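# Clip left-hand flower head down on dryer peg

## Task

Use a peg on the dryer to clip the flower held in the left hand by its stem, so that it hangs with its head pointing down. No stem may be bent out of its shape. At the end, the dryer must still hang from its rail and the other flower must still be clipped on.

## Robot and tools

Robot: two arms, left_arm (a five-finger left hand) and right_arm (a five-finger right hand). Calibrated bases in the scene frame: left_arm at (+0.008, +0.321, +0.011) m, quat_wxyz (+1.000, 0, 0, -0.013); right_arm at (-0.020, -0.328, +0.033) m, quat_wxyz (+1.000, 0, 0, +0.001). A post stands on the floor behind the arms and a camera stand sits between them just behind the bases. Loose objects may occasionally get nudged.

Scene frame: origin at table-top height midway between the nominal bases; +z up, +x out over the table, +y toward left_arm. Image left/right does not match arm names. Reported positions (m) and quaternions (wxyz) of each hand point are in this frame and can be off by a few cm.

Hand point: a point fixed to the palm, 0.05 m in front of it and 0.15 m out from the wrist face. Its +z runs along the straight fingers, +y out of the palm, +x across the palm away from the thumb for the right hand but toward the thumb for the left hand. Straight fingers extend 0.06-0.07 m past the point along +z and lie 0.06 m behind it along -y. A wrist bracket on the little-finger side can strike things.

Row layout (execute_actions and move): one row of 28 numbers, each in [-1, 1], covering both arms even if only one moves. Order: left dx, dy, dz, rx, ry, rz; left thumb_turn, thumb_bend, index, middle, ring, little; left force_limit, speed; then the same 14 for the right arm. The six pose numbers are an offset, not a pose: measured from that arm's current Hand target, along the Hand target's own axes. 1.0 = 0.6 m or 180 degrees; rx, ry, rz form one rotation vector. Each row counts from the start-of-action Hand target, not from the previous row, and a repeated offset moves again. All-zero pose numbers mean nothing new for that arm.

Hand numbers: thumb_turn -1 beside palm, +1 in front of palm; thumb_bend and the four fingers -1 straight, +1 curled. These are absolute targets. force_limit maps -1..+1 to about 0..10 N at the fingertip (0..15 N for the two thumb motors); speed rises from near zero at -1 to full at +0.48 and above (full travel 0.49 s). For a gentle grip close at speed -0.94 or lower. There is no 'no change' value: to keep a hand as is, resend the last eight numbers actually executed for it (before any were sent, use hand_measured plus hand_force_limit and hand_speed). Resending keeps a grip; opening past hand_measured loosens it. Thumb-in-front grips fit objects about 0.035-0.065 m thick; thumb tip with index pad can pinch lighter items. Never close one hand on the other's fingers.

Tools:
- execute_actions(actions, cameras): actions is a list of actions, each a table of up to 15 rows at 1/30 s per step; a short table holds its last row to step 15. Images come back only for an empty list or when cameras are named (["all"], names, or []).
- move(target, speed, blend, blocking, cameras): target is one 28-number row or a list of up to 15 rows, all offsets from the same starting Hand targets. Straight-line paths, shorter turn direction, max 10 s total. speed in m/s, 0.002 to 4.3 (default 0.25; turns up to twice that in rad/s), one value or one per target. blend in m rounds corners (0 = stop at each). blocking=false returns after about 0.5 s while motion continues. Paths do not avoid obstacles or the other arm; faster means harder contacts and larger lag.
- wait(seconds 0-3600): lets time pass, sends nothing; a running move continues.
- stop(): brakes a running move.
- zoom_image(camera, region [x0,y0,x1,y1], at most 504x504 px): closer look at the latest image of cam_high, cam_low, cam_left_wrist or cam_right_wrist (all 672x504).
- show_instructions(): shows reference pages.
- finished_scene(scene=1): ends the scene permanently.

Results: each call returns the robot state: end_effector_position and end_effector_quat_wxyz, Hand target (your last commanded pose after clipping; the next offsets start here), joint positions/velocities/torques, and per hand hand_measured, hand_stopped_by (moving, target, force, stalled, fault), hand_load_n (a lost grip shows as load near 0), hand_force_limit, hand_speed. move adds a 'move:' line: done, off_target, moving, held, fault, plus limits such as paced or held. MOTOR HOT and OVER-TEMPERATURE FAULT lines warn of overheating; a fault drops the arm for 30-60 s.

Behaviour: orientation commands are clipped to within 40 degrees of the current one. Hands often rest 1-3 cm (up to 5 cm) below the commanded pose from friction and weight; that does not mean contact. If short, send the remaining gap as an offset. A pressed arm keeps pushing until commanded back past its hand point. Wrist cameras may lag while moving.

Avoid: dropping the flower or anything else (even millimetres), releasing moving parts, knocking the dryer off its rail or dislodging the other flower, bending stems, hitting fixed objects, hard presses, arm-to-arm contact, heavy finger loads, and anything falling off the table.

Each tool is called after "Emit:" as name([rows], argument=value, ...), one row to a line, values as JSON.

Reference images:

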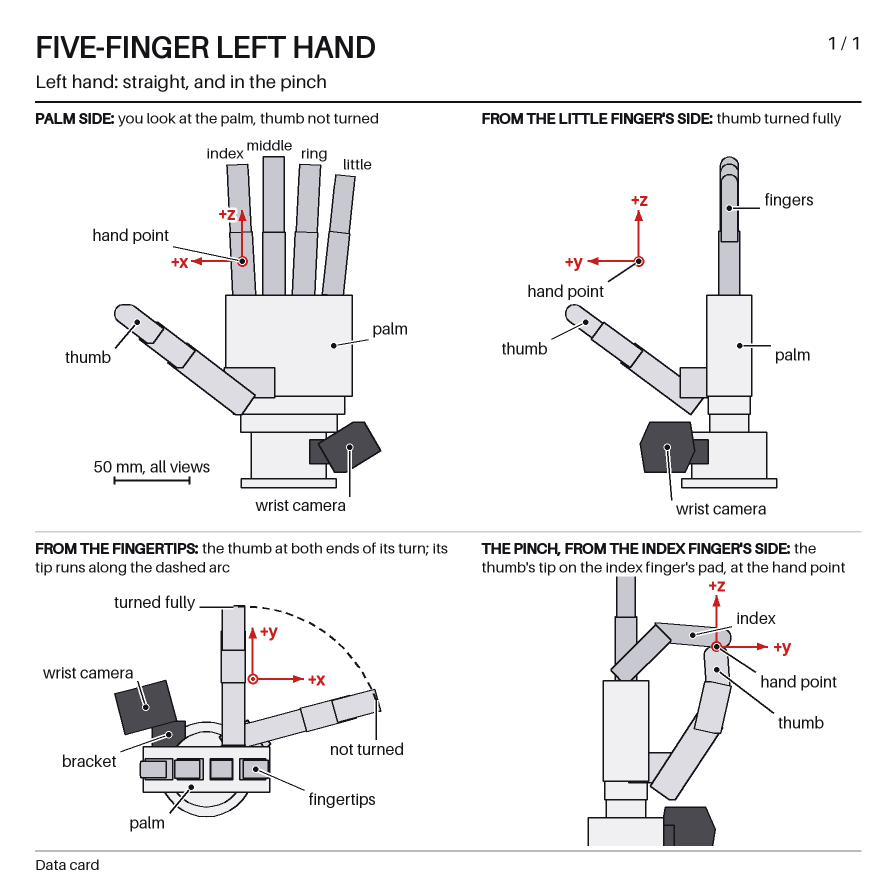

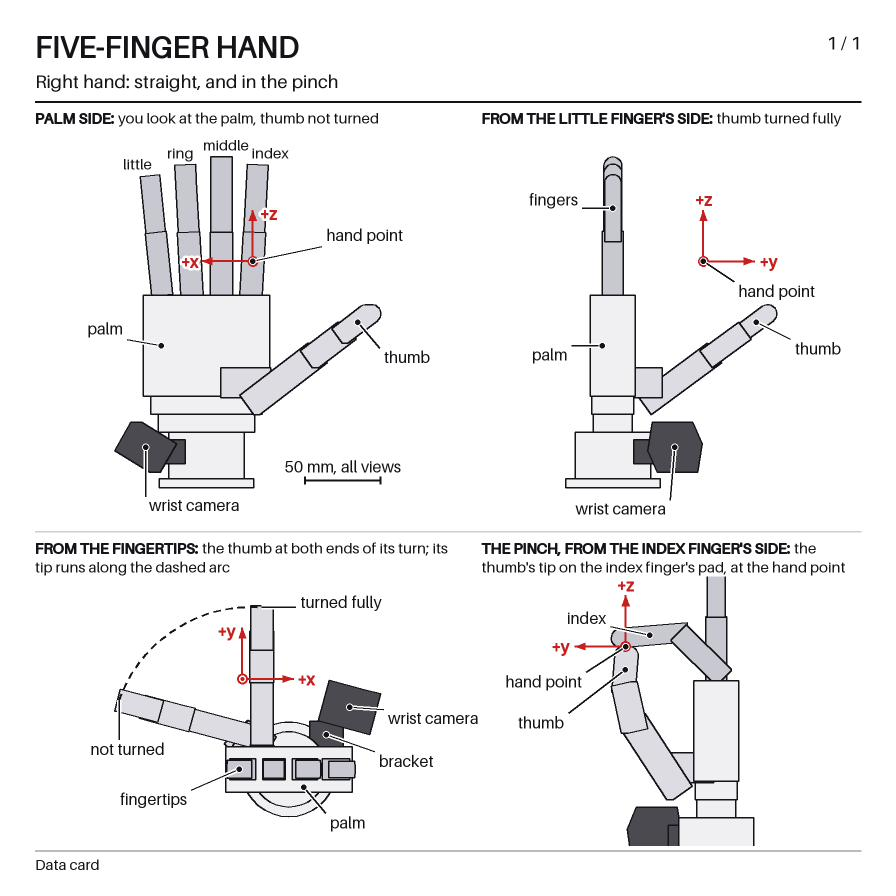

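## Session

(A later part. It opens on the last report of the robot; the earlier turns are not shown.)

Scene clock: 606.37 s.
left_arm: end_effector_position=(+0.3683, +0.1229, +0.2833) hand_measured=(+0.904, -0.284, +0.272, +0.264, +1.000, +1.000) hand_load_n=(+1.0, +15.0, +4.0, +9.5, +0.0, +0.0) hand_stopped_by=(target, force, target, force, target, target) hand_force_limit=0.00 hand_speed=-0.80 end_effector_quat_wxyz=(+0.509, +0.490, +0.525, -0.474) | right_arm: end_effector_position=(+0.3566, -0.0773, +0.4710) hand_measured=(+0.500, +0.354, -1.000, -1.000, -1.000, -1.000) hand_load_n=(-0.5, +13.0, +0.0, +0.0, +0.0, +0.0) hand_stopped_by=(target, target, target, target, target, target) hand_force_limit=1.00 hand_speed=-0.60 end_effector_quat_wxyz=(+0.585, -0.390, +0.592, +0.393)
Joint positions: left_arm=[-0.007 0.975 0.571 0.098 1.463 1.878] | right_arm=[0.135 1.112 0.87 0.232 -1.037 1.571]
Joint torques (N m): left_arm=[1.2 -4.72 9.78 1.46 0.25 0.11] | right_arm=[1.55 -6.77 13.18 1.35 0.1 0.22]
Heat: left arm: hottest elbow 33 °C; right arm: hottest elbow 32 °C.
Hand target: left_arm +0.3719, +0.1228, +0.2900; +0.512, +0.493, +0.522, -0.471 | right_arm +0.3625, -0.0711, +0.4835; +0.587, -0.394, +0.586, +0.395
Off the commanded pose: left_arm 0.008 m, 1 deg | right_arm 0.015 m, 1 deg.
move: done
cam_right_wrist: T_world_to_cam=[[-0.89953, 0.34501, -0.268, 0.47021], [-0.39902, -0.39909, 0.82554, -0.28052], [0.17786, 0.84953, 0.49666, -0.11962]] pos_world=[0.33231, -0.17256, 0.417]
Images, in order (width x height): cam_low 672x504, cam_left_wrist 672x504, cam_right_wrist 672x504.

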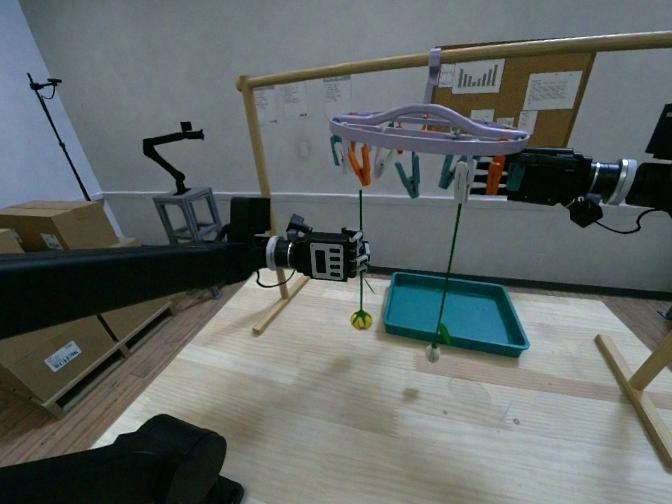

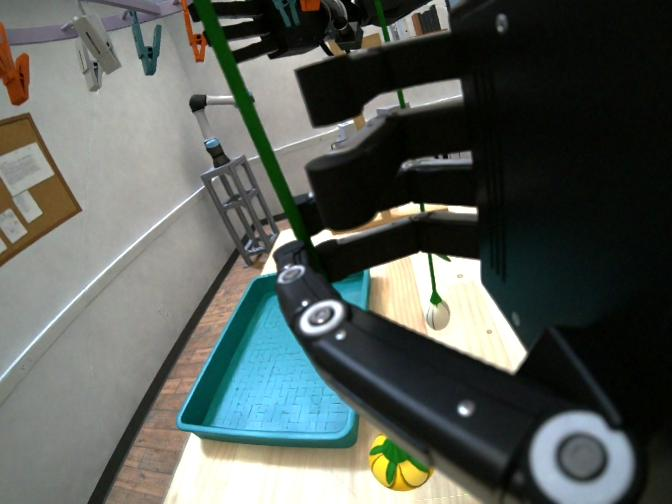

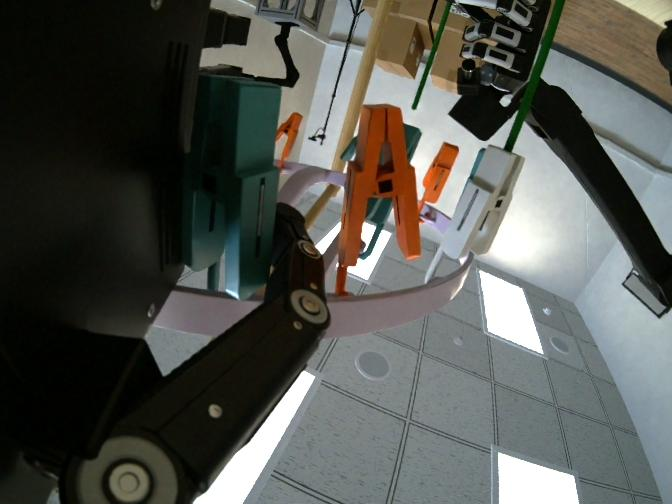

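Emit:
move([
  [0,0,0,0,0,0,0.904,-0.284,0.272,0.264,1.0,1.0,0.0,-0.8,0,0,0,0,0,0,0.5,0.46,-1.0,-1.0,-1.0,-1.0,1.0,-0.5],
], speed=0.04, cameras=["cam_low","cam_right_wrist","cam_left_wrist"])

Emit:
zoom_image(camera="cam_low", region=[480, 130, 560, 200])

Emit:
zoom_image(camera="cam_right_wrist", region=[180, 60, 460, 310])

Emit:
zoom_image(camera="cam_left_wrist", region=[250, 0, 320, 40])

Scene clock: 608.07 s.
left_arm: end_effector_position=(+0.3683, +0.1229, +0.2833) hand_measured=(+0.904, -0.284, +0.272, +0.264, +1.000, +1.000) hand_load_n=(+0.5, +14.5, +4.0, +9.0, +0.0, +0.0) hand_stopped_by=(target, force, target, force, target, target) hand_force_limit=0.00 hand_speed=-0.80 end_effector_quat_wxyz=(+0.509, +0.490, +0.525, -0.474) | right_arm: end_effector_position=(+0.3566, -0.0772, +0.4710) hand_measured=(+0.500, +0.394, -1.000, -1.000, -1.000, -1.000) hand_load_n=(+0.0, +15.5, +0.0, +0.0, +0.0, +0.0) hand_stopped_by=(target, force, target, target, target, target) hand_force_limit=1.00 hand_speed=-0.50 end_effector_quat_wxyz=(+0.585, -0.390, +0.592, +0.393)
Joint positions: left_arm=[-0.007 0.975 0.571 0.098 1.463 1.878] | right_arm=[0.135 1.112 0.87 0.232 -1.037 1.571]
Joint torques (N m): left_arm=[1.2 -4.72 9.8 1.46 0.25 0.11] | right_arm=[1.49 -6.36 13.23 1.17 0.07 0.21]
Heat: left arm: hottest elbow 33 °C; right arm: hottest elbow 32 °C.
Hand target: left_arm +0.3719, +0.1228, +0.2900; +0.512, +0.493, +0.522, -0.471 | right_arm +0.3625, -0.0710, +0.4835; +0.587, -0.394, +0.586, +0.395
Off the commanded pose: left_arm 0.008 m, 1 deg | right_arm 0.015 m, 1 deg.
move: done
cam_right_wrist: T_world_to_cam=[[-0.89953, 0.34501, -0.268, 0.47018], [-0.39902, -0.39909, 0.82554, -0.28048], [0.17786, 0.84953, 0.49666, -0.1197]] pos_world=[0.33231, -0.17246, 0.417]
Images, in order (width x height): cam_low 672x504, cam_left_wrist 672x504, cam_right_wrist 672x504.

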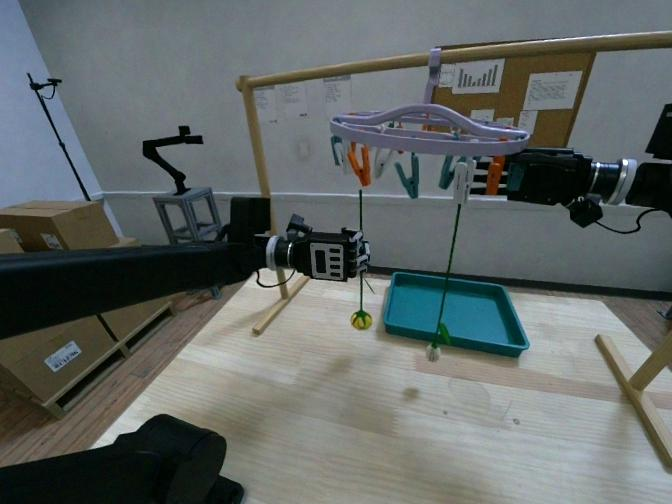

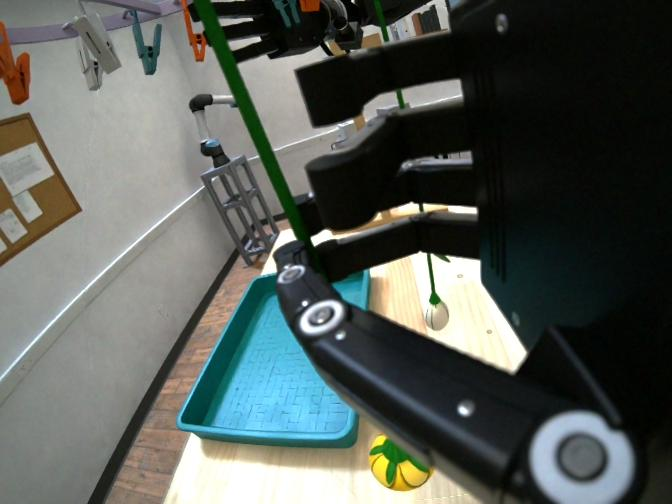

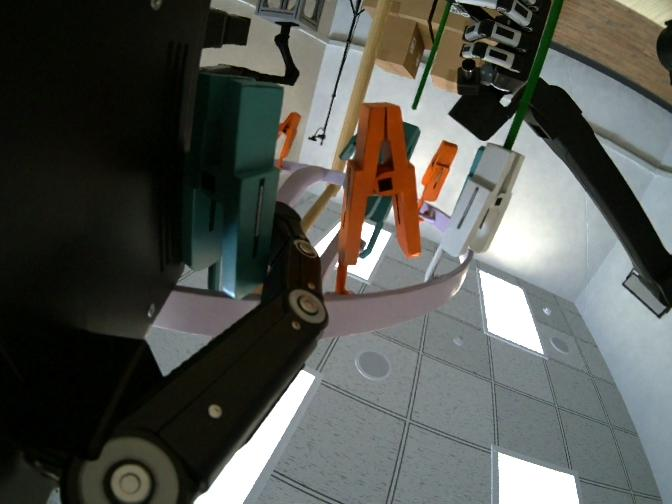

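Scaled by 6.300 from the camera's image (finer frame: 960x720).

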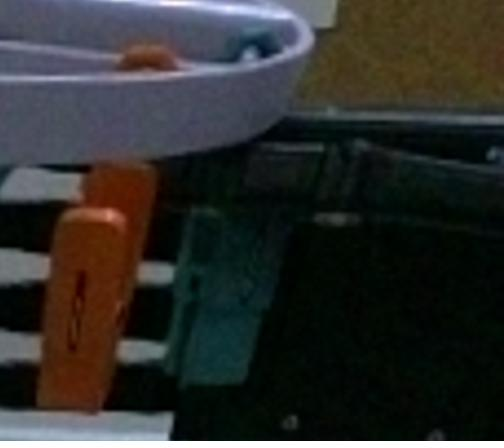

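Scaled by 1.800 from the camera's image (finer frame: 960x720).

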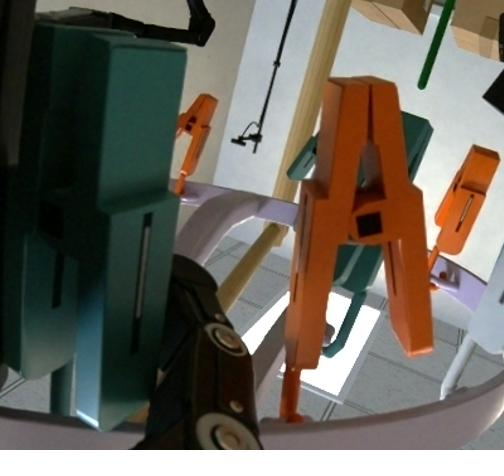

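Scaled by 7.200 from the camera's image (finer frame: 960x720).

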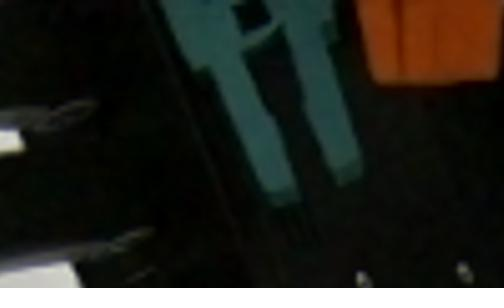

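Emit:
zoom_image(camera="cam_right_wrist", region=[170, 60, 300, 310])

Emit:
zoom_image(camera="cam_left_wrist", region=[265, 0, 315, 36])

Emit:
zoom_image(camera="cam_left_wrist", region=[180, 0, 340, 120])

Scaled by 2.016 from the camera's image (finer frame: 960x720).

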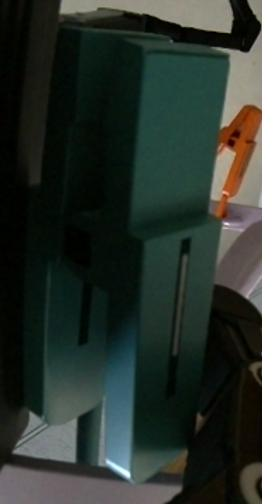

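Scaled by 10.080 from the camera's image (finer frame: 960x720).

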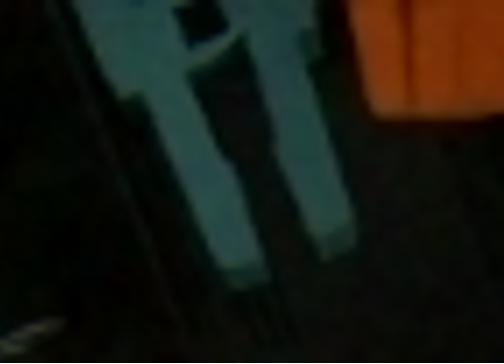

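Scaled by 3.150 from the camera's image (finer frame: 960x720).

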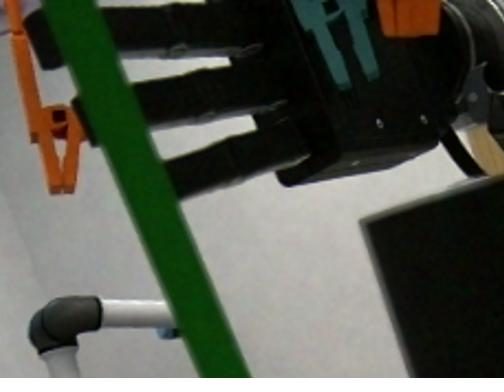

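Emit:
move(target=[0.05,0,0,0,0,0,0.904,-0.284,0.272,0.264,1.0,1.0,0.0,-0.8,0,0,0,0,0,0,0.5,0.46,-1.0,-1.0,-1.0,-1.0,1.0,-0.5], speed=0.08, cameras=["all"])

Scene clock: 626.40 s.
left_arm: end_effector_position=(+0.3721, +0.1228, +0.2670) hand_measured=(+0.904, -0.284, +0.272, +0.264, +1.000, +1.000) hand_load_n=(+0.5, +15.0, +4.0, +9.0, +0.0, +0.0) hand_stopped_by=(target, force, target, force, target, target) hand_force_limit=0.00 hand_speed=-0.80 end_effector_quat_wxyz=(+0.512, +0.495, +0.521, -0.470) | right_arm: end_effector_position=(+0.3566, -0.0772, +0.4710) hand_measured=(+0.500, +0.394, -1.000, -1.000, -1.000, -1.000) hand_load_n=(+0.0, +15.5, +0.0, +0.0, -0.5, +0.0) hand_stopped_by=(target, force, target, target, target, target) hand_force_limit=1.00 hand_speed=-0.50 end_effector_quat_wxyz=(+0.585, -0.390, +0.592, +0.393)
Joint positions: left_arm=[-0.007 1.015 0.546 0.154 1.464 1.901] | right_arm=[0.135 1.112 0.87 0.232 -1.037 1.571]
Joint torques (N m): left_arm=[1.49 -4.25 7.61 2.14 0.36 0.17] | right_arm=[1.44 -6.83 13.2 1.18 0.07 0.2]
Heat: left arm: hottest elbow 33 °C; right arm: hottest elbow 32 °C.
Hand target: left_arm +0.3722, +0.1238, +0.2598; +0.512, +0.493, +0.522, -0.471 | right_arm +0.3625, -0.0710, +0.4835; +0.587, -0.394, +0.586, +0.395
Off the commanded pose: left_arm 0.007 m, 0 deg | right_arm 0.015 m, 1 deg.
move: done
cam_left_wrist: T_world_to_cam=[[-0.94482, -0.09196, -0.31442, 0.45553], [0.23364, 0.48363, -0.84351, 0.08821], [0.22964, -0.87043, -0.43546, 0.25264]] pos_world=[0.35177, 0.21914, 0.32765]
cam_right_wrist: T_world_to_cam=[[-0.89953, 0.34501, -0.268, 0.47018], [-0.39902, -0.39909, 0.82554, -0.28048], [0.17786, 0.84953, 0.49666, -0.1197]] pos_world=[0.33231, -0.17246, 0.417]

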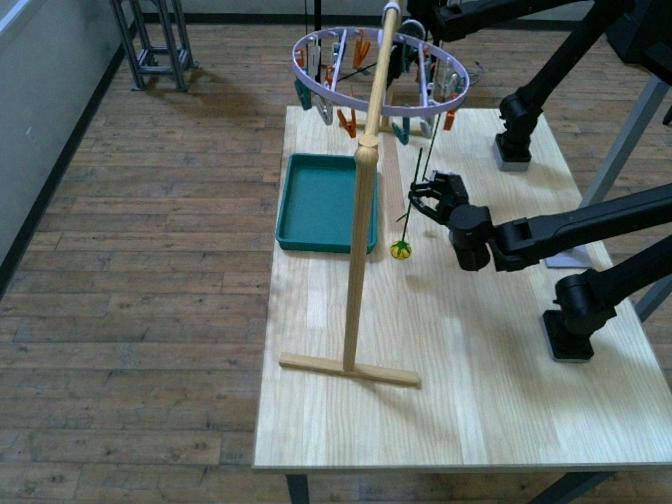

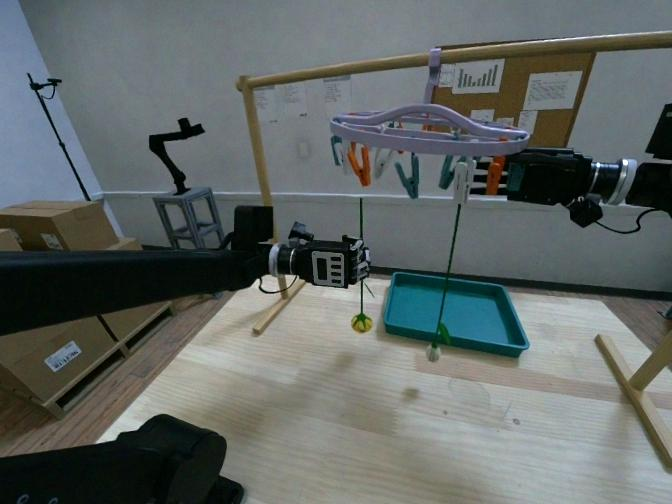

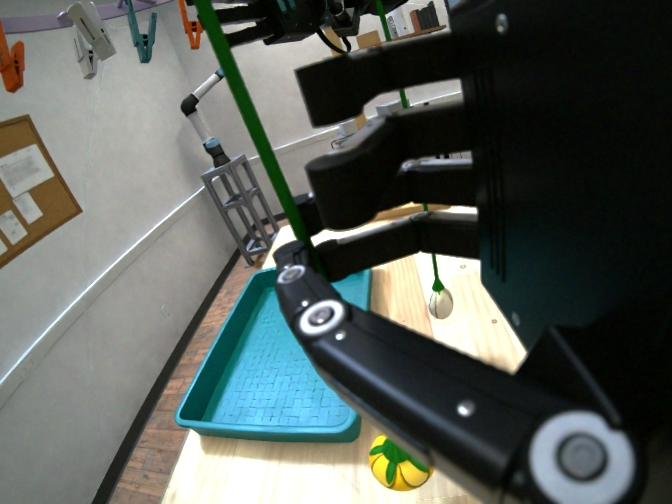

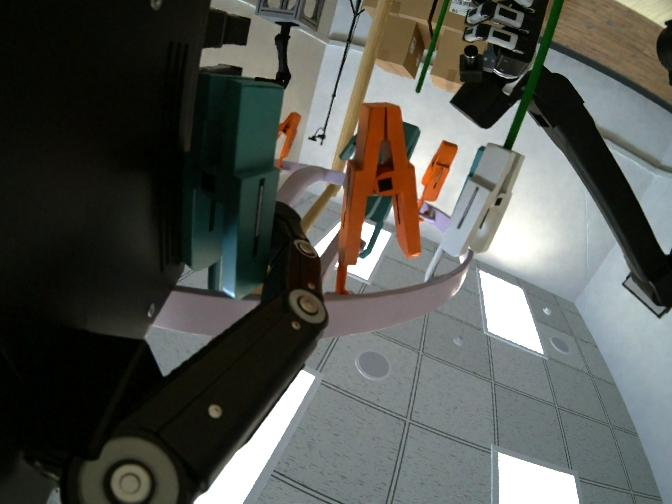

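Emit:
move(target=[0.0142,0.0322,0.2033,0,0,0,0.904,-0.284,0.272,0.264,1.0,1.0,0.0,-0.8,0,0,0,0,0,0,0.5,0.46,-1.0,-1.0,-1.0,-1.0,1.0,-0.5], speed=0.1, cameras=["all"])

Scene clock: 629.83 s.
left_arm: end_effector_position=(+0.3917, +0.0148, +0.2328) hand_measured=(+0.904, -0.284, +0.272, +0.264, +1.000, +1.000) hand_load_n=(+1.0, +15.0, +4.0, +9.5, +0.0, -0.5) hand_stopped_by=(target, force, target, force, target, target) hand_force_limit=0.00 hand_speed=-0.80 end_effector_quat_wxyz=(+0.505, +0.488, +0.534, -0.470) | right_arm: end_effector_position=(+0.3566, -0.0772, +0.4710) hand_measured=(+0.500, +0.394, -1.000, -1.000, -1.000, -1.000) hand_load_n=(+0.5, +15.5, +0.0, +0.5, +0.0, +0.0) hand_stopped_by=(target, force, target, target, target, target) hand_force_limit=1.00 hand_speed=-0.50 end_effector_quat_wxyz=(+0.585, -0.390, +0.592, +0.393)
Joint positions: left_arm=[-0.342 1.232 0.554 0.568 1.119 1.661] | right_arm=[0.135 1.112 0.87 0.232 -1.037 1.571]
Joint torques (N m): left_arm=[-0.15 -6.71 10.63 2.29 -0.02 -0.01] | right_arm=[1.44 -6.48 13.12 1.26 0.07 0.23]
Heat: left arm: hottest elbow 33 °C; right arm: hottest elbow 32 °C.
Hand target: left_arm +0.4002, +0.0037, +0.2479; +0.512, +0.493, +0.522, -0.471 | right_arm +0.3625, -0.0710, +0.4835; +0.587, -0.394, +0.586, +0.395
Off the commanded pose: left_arm 0.020 m, 2 deg | right_arm 0.015 m, 1 deg.
move: off_target (left_arm)
cam_left_wrist: T_world_to_cam=[[-0.95164, -0.10076, -0.29023, 0.45044], [0.20445, 0.49743, -0.84307, 0.11816], [0.22931, -0.86164, -0.45277, 0.14339]] pos_world=[0.37162, 0.11015, 0.29527]
cam_right_wrist: T_world_to_cam=[[-0.89953, 0.34501, -0.268, 0.47018], [-0.39902, -0.39909, 0.82554, -0.28048], [0.17786, 0.84953, 0.49666, -0.1197]] pos_world=[0.33231, -0.17246, 0.417]

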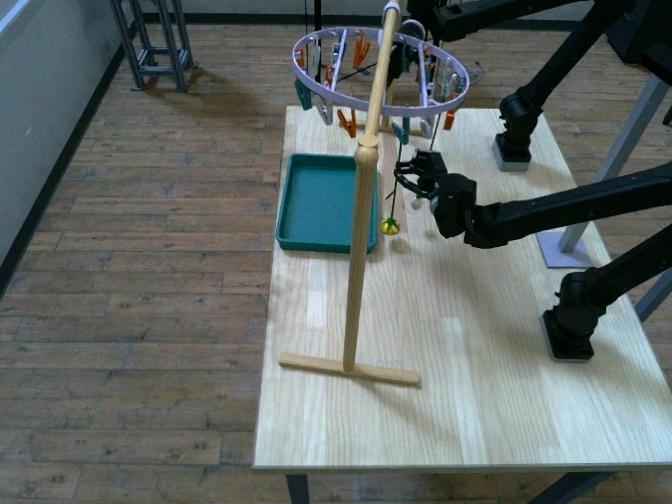

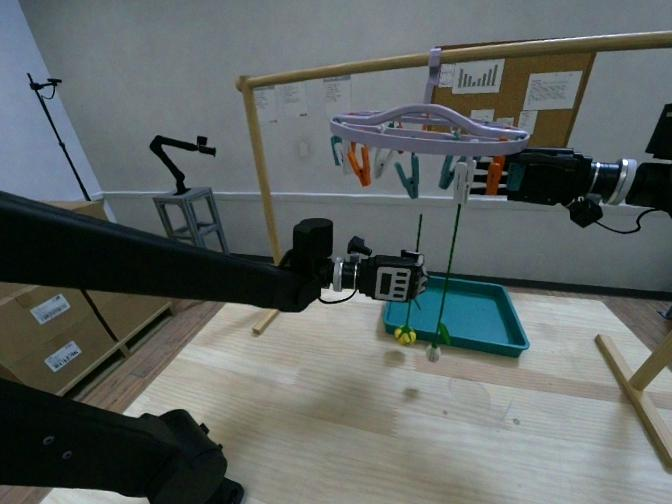

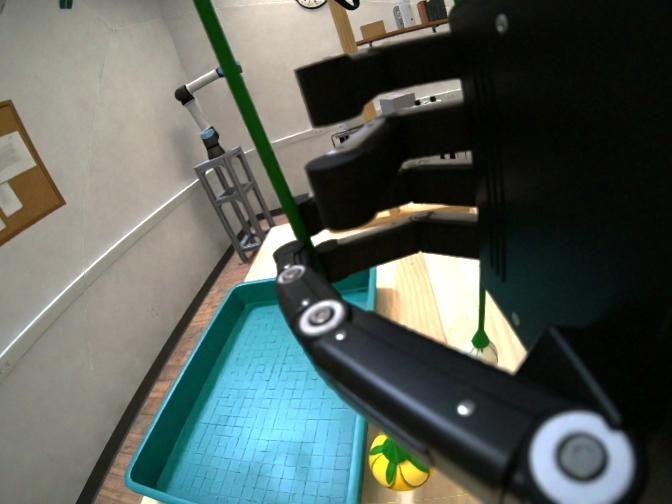

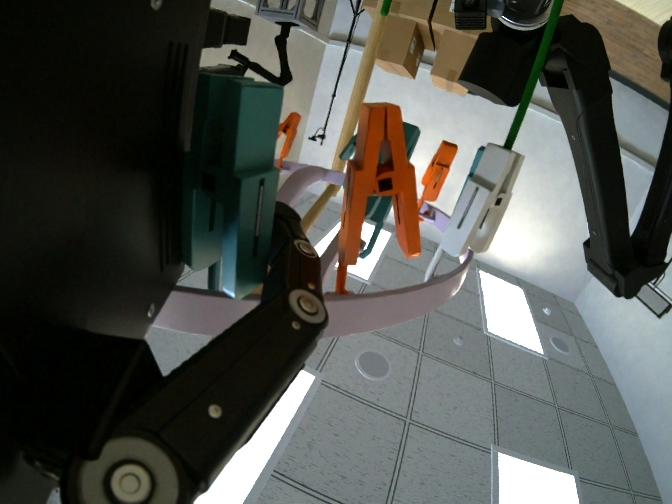

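Emit:
move(target=[-0.0461,0.0102,0.1462,0,0,0,0.904,-0.284,0.272,0.264,1.0,1.0,0.0,-0.8,0,0,0,0,0,0,0.5,0.46,-1.0,-1.0,-1.0,-1.0,1.0,-0.5], speed=0.08, cameras=["all"])

Scene clock: 632.90 s.
left_arm: end_effector_position=(+0.4068, -0.0708, +0.2634) hand_measured=(+0.904, -0.284, +0.272, +0.264, +1.000, +1.000) hand_load_n=(+0.5, +15.0, +4.0, +9.0, +0.0, +0.0) hand_stopped_by=(target, force, target, force, target, target) hand_force_limit=0.00 hand_speed=-0.80 end_effector_quat_wxyz=(+0.514, +0.492, +0.526, -0.466) | right_arm: end_effector_position=(+0.3566, -0.0772, +0.4710) hand_measured=(+0.500, +0.394, -1.000, -1.000, -1.000, -1.000) hand_load_n=(+0.5, +15.5, +0.0, +0.0, +0.0, +0.0) hand_stopped_by=(target, force, target, target, target, target) hand_force_limit=1.00 hand_speed=-0.50 end_effector_quat_wxyz=(+0.585, -0.390, +0.592, +0.393)
Joint positions: left_arm=[-0.538 1.326 0.712 0.552 0.923 1.637] | right_arm=[0.135 1.112 0.87 0.232 -1.037 1.571]
Joint torques (N m): left_arm=[-0.15 -9.64 11.26 1.33 -0.06 0.01] | right_arm=[1.44 -6.65 13.15 1.14 0.08 0.2]
Heat: left arm: hottest elbow 34 °C; right arm: hottest elbow 32 °C.
Hand target: left_arm +0.4121, -0.0842, +0.2729; +0.512, +0.493, +0.522, -0.471 | right_arm +0.3625, -0.0710, +0.4835; +0.587, -0.394, +0.586, +0.395
Off the commanded pose: left_arm 0.017 m, 1 deg | right_arm 0.015 m, 1 deg.
move: off_target (left_arm)
cam_left_wrist: T_world_to_cam=[[-0.94374, -0.10363, -0.31402, 0.46791], [0.22619, 0.49041, -0.84163, 0.17366], [0.24122, -0.86531, -0.43938, 0.07135]] pos_world=[0.3851, 0.02506, 0.32444]
cam_right_wrist: T_world_to_cam=[[-0.89953, 0.34501, -0.268, 0.47018], [-0.39902, -0.39909, 0.82554, -0.28048], [0.17786, 0.84953, 0.49666, -0.1197]] pos_world=[0.33231, -0.17246, 0.417]

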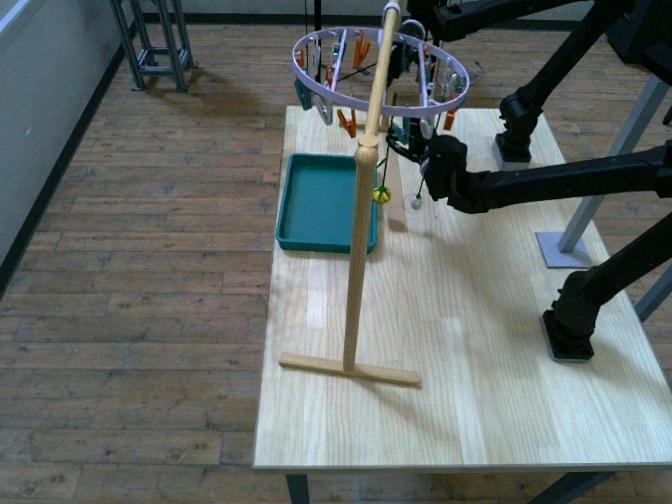

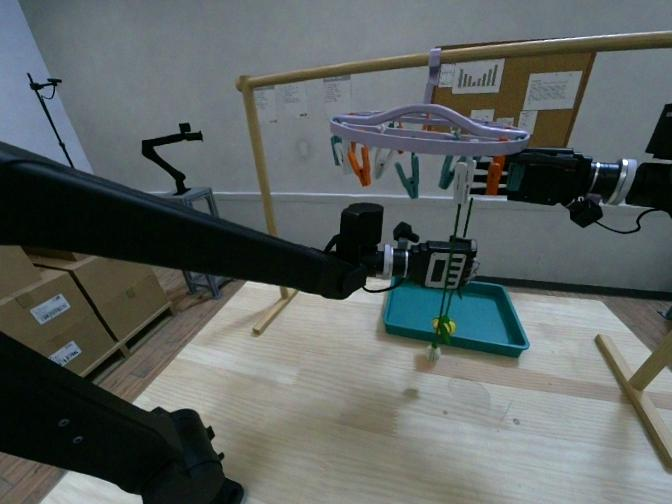

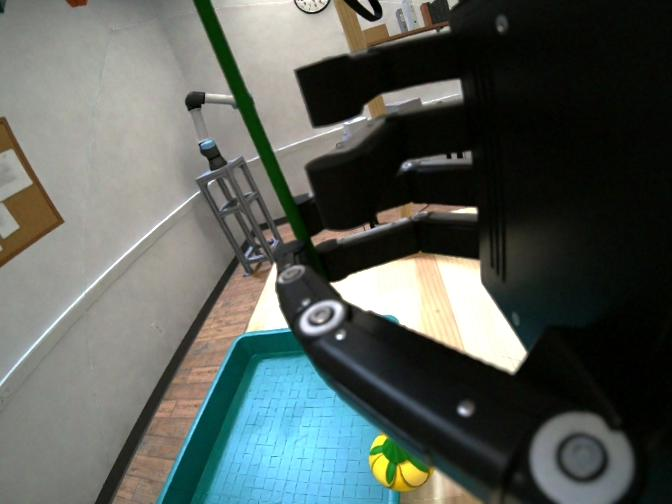

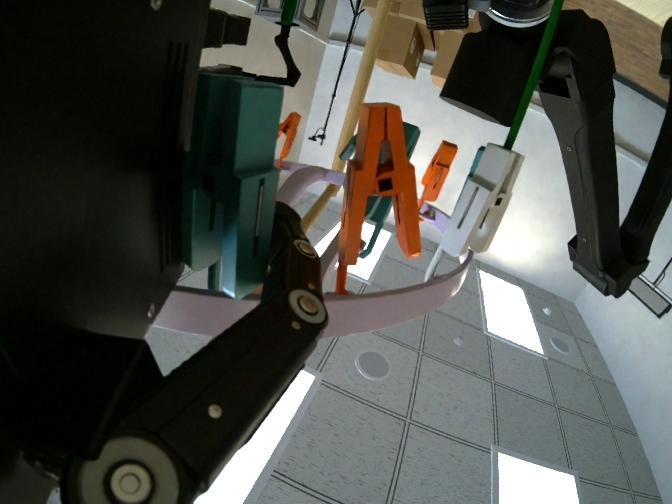

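Emit:
zoom_image(camera="cam_low", region=[430, 130, 550, 230])

Emit:
zoom_image(camera="cam_right_wrist", region=[170, 0, 370, 150])

Emit:
zoom_image(camera="cam_high", region=[340, 60, 470, 220])

Scaled by 4.200 from the camera's image (finer frame: 960x720).

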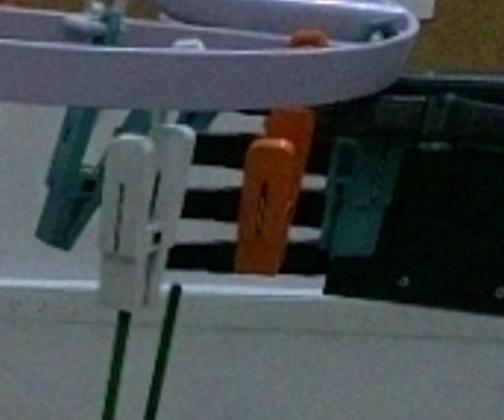

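Scaled by 2.520 from the camera's image (finer frame: 960x720).

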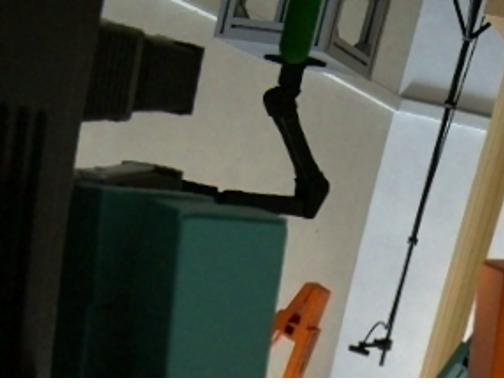

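Scaled by 3.150 from the camera's image (finer frame: 960x720).

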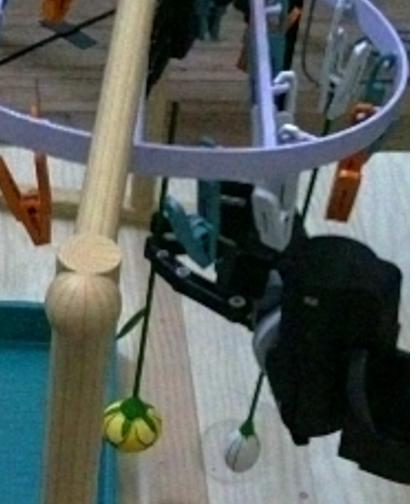

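Emit:
zoom_image(camera="cam_right_wrist", region=[260, 0, 320, 40])

Emit:
zoom_image(camera="cam_right_wrist", region=[180, 50, 300, 150])

Emit:
zoom_image(camera="cam_left_wrist", region=[180, 0, 330, 120])

Scaled by 8.400 from the camera's image (finer frame: 960x720).

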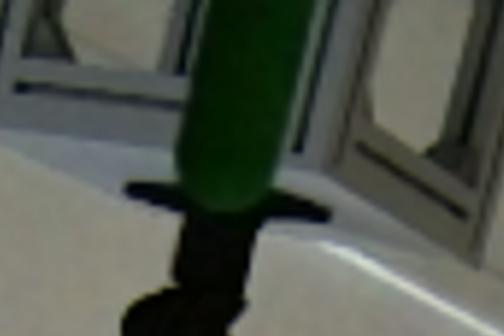

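Scaled by 4.200 from the camera's image (finer frame: 960x720).

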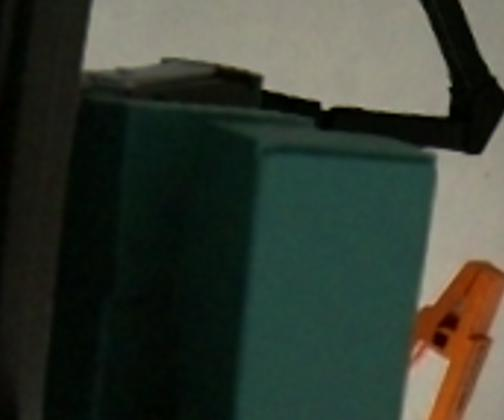

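Scaled by 3.360 from the camera's image (finer frame: 960x720).

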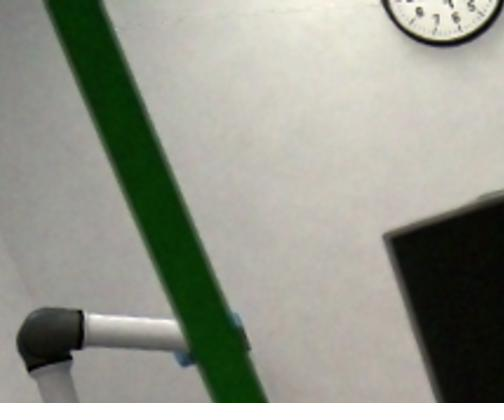

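Emit:
move([
  [0,0,0,0,0,0,0.904,-0.284,0.272,0.264,1.0,1.0,0.0,-0.8,0,0,0,0,0,0,0.5,-0.1,-1.0,-1.0,-1.0,-1.0,0.6,-0.5],
  [0,0,0,0,0,0,0.904,-0.284,0.272,0.264,1.0,1.0,0.0,-0.8,0,0.0,0.0165,0,0,0,0.5,-0.1,-1.0,-1.0,-1.0,-1.0,0.6,-0.6],
], speed=0.04, cameras=["cam_low","cam_right_wrist","cam_left_wrist"])

Emit:
zoom_image(camera="cam_low", region=[480, 130, 560, 200])

Emit:
zoom_image(camera="cam_right_wrist", region=[180, 60, 460, 310])

Scene clock: 641.63 s.
left_arm: end_effector_position=(+0.4068, -0.0709, +0.2631) hand_measured=(+0.904, -0.284, +0.272, +0.264, +1.000, +1.000) hand_load_n=(+0.5, +14.5, +4.0, +9.5, +0.0, +0.0) hand_stopped_by=(target, force, target, force, target, target) hand_force_limit=0.00 hand_speed=-0.80 end_effector_quat_wxyz=(+0.514, +0.492, +0.526, -0.466) | right_arm: end_effector_position=(+0.3602, -0.0684, +0.4695) hand_measured=(+0.500, -0.100, -1.000, -1.000, -1.000, -1.000) hand_load_n=(+0.0, +0.0, +0.0, +0.0, +0.0, +0.0) hand_stopped_by=(target, target, target, target, target, target) hand_force_limit=0.60 hand_speed=-0.60 end_effector_quat_wxyz=(+0.583, -0.389, +0.594, +0.394)
Joint positions: left_arm=[-0.538 1.327 0.712 0.552 0.923 1.637] | right_arm=[0.158 1.127 0.878 0.232 -1.015 1.571]
Joint torques (N m): left_arm=[-0.21 -8.82 11.29 1.36 -0.09 0.01] | right_arm=[1.61 -7 13.41 1.42 0.11 0.21]
Heat: left arm: hottest elbow 34 °C; right arm: hottest elbow 33 °C.
Hand target: left_arm +0.4121, -0.0842, +0.2727; +0.512, +0.493, +0.522, -0.471 | right_arm +0.3662, -0.0619, +0.4836; +0.587, -0.394, +0.586, +0.395
Off the commanded pose: left_arm 0.017 m, 1 deg | right_arm 0.017 m, 1 deg.
move: off_target (right_arm); target 2's new numbers were sent with right_arm's hand 0.017 m and 1 deg from that target
cam_left_wrist: T_world_to_cam=[[-0.94396, -0.10354, -0.31341, 0.46781], [0.22559, 0.49076, -0.84158, 0.17373], [0.24094, -0.86512, -0.4399, 0.07142]] pos_world=[0.3852, 0.02496, 0.32424]
cam_right_wrist: T_world_to_cam=[[-0.90124, 0.34433, -0.26305, 0.46821], [-0.39395, -0.39828, 0.82836, -0.27735], [0.18046, 0.85018, 0.49459, -0.12695]] pos_world=[0.33562, -0.16376, 0.4157]
Images, in order (width x height): cam_low 672x504, cam_left_wrist 672x504, cam_right_wrist 672x504.

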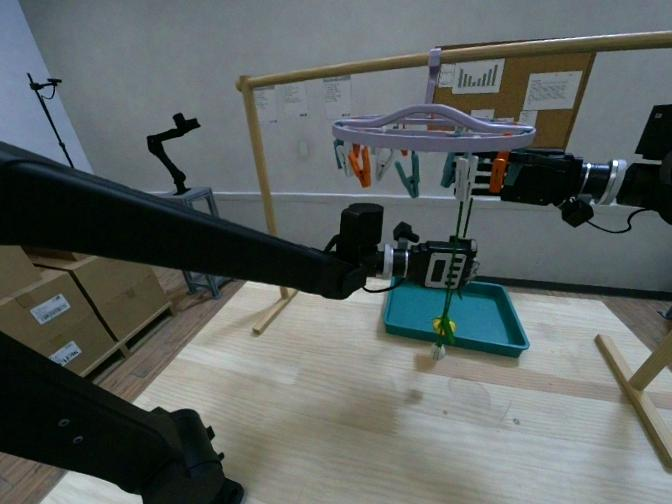

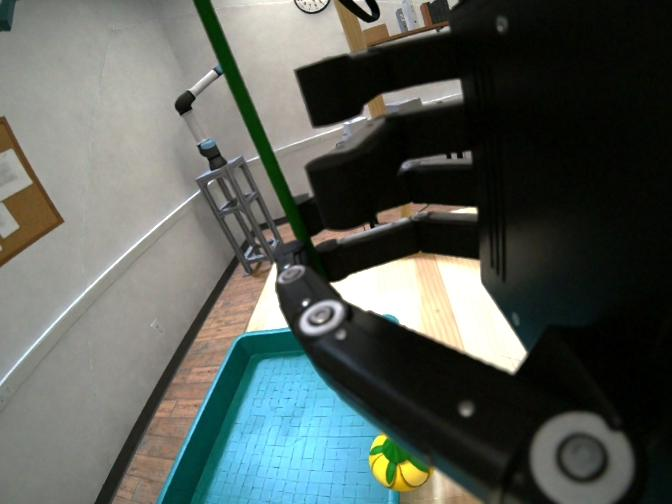

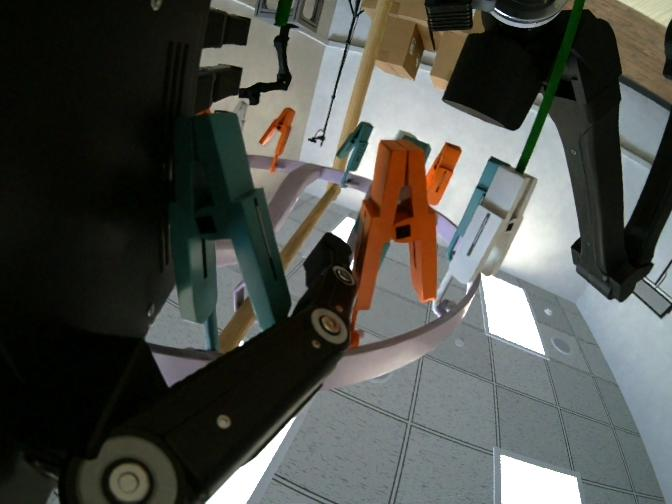

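Scaled by 6.300 from the camera's image (finer frame: 960x720).

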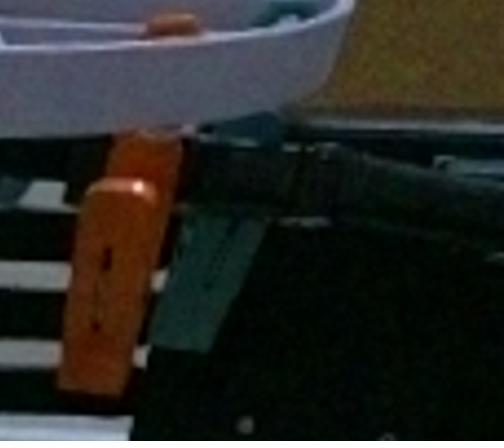

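Scaled by 1.800 from the camera's image (finer frame: 960x720).

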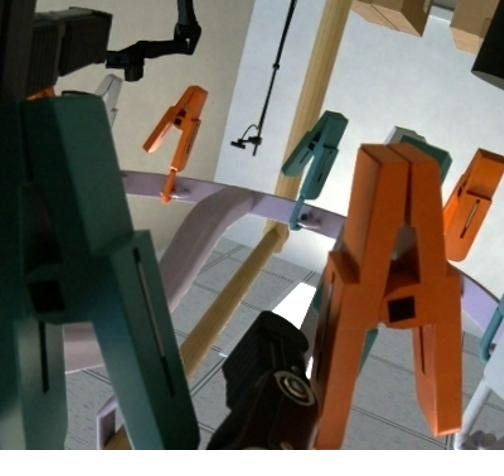

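Emit:
move([
  [0,0,0,0,0,0,0.904,-0.284,0.272,0.264,1.0,1.0,0.0,-0.8,0,0,0,0,0,0,0.5,0.26,-1.0,-1.0,-1.0,-1.0,0.9,-0.6],
], speed=0.04, cameras=["cam_low","cam_right_wrist","cam_left_wrist"])

Emit:
zoom_image(camera="cam_low", region=[480, 130, 560, 200])

Emit:
zoom_image(camera="cam_right_wrist", region=[180, 0, 460, 310])

Scene clock: 643.97 s.
left_arm: end_effector_position=(+0.4068, -0.0709, +0.2631) hand_measured=(+0.904, -0.284, +0.272, +0.264, +1.000, +1.000) hand_load_n=(+1.0, +14.5, +4.0, +9.0, +0.0, +0.0) hand_stopped_by=(target, force, target, force, target, target) hand_force_limit=0.00 hand_speed=-0.80 end_effector_quat_wxyz=(+0.514, +0.492, +0.526, -0.466) | right_arm: end_effector_position=(+0.3603, -0.0681, +0.4712) hand_measured=(+0.500, +0.258, -1.000, -1.000, -1.000, -1.000) hand_load_n=(-1.5, +5.5, +0.0, +0.5, +0.0, +0.0) hand_stopped_by=(target, target, target, target, target, target) hand_force_limit=0.90 hand_speed=-0.60 end_effector_quat_wxyz=(+0.584, -0.390, +0.593, +0.394)
Joint positions: left_arm=[-0.538 1.327 0.712 0.552 0.923 1.637] | right_arm=[0.159 1.127 0.881 0.232 -1.015 1.571]
Joint torques (N m): left_arm=[-0.15 -8.82 11.28 1.36 -0.09 0.01] | right_arm=[1.32 -6.83 13.11 1.46 0.08 0.22]
Heat: left arm: hottest elbow 35 °C; right arm: hottest elbow 33 °C.
Hand target: left_arm +0.4121, -0.0842, +0.2727; +0.512, +0.493, +0.522, -0.471 | right_arm +0.3662, -0.0619, +0.4835; +0.587, -0.394, +0.586, +0.395
Off the commanded pose: left_arm 0.017 m, 1 deg | right_arm 0.015 m, 1 deg.
move: done
cam_left_wrist: T_world_to_cam=[[-0.94396, -0.10354, -0.31341, 0.46781], [0.22559, 0.49076, -0.84158, 0.17373], [0.24094, -0.86512, -0.4399, 0.07142]] pos_world=[0.3852, 0.02496, 0.32424]
cam_right_wrist: T_world_to_cam=[[-0.9005, 0.34411, -0.26588, 0.46974], [-0.39655, -0.39888, 0.82683, -0.27695], [0.17847, 0.84999, 0.49565, -0.12795]] pos_world=[0.33601, -0.16336, 0.4173]
Images, in order (width x height): cam_low 672x504, cam_left_wrist 672x504, cam_right_wrist 672x504.

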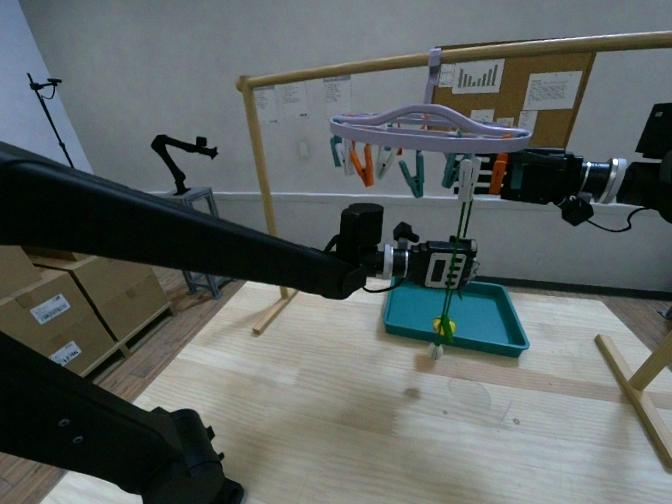

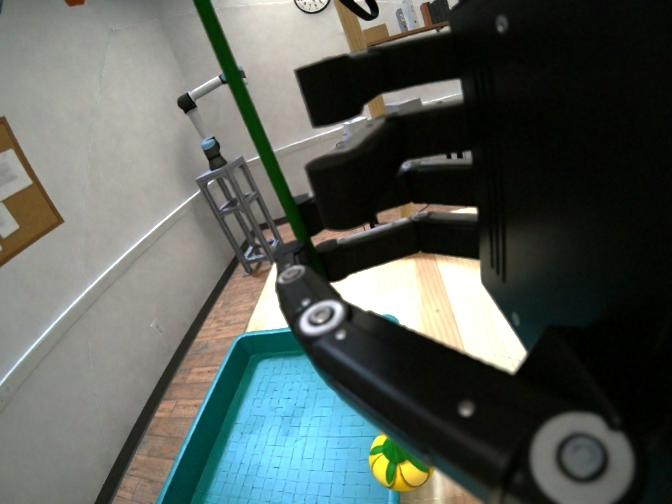

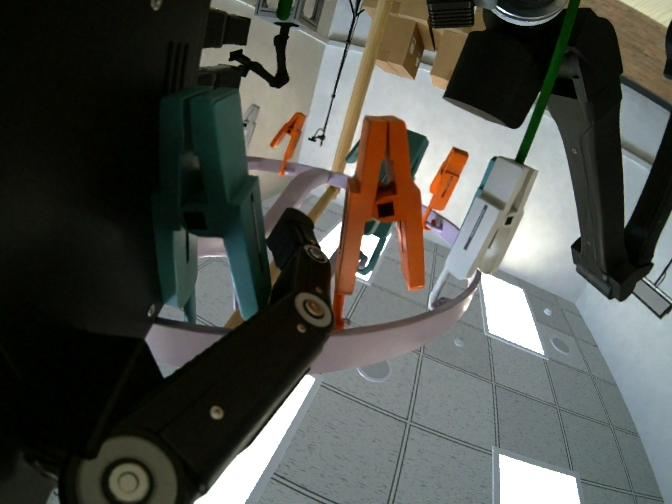

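Scaled by 6.300 from the camera's image (finer frame: 960x720).

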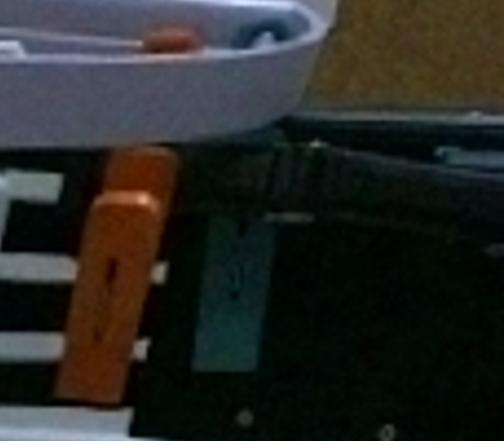

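Scaled by 1.626 from the camera's image (finer frame: 960x720).

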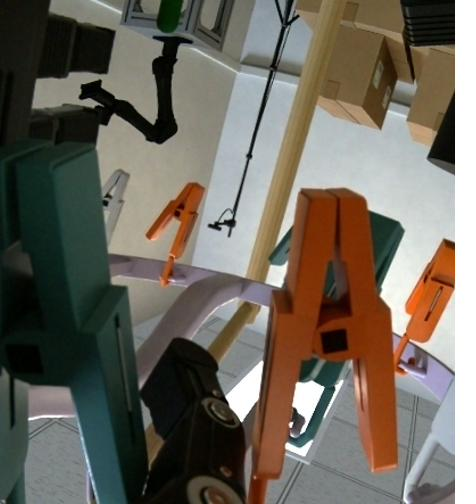

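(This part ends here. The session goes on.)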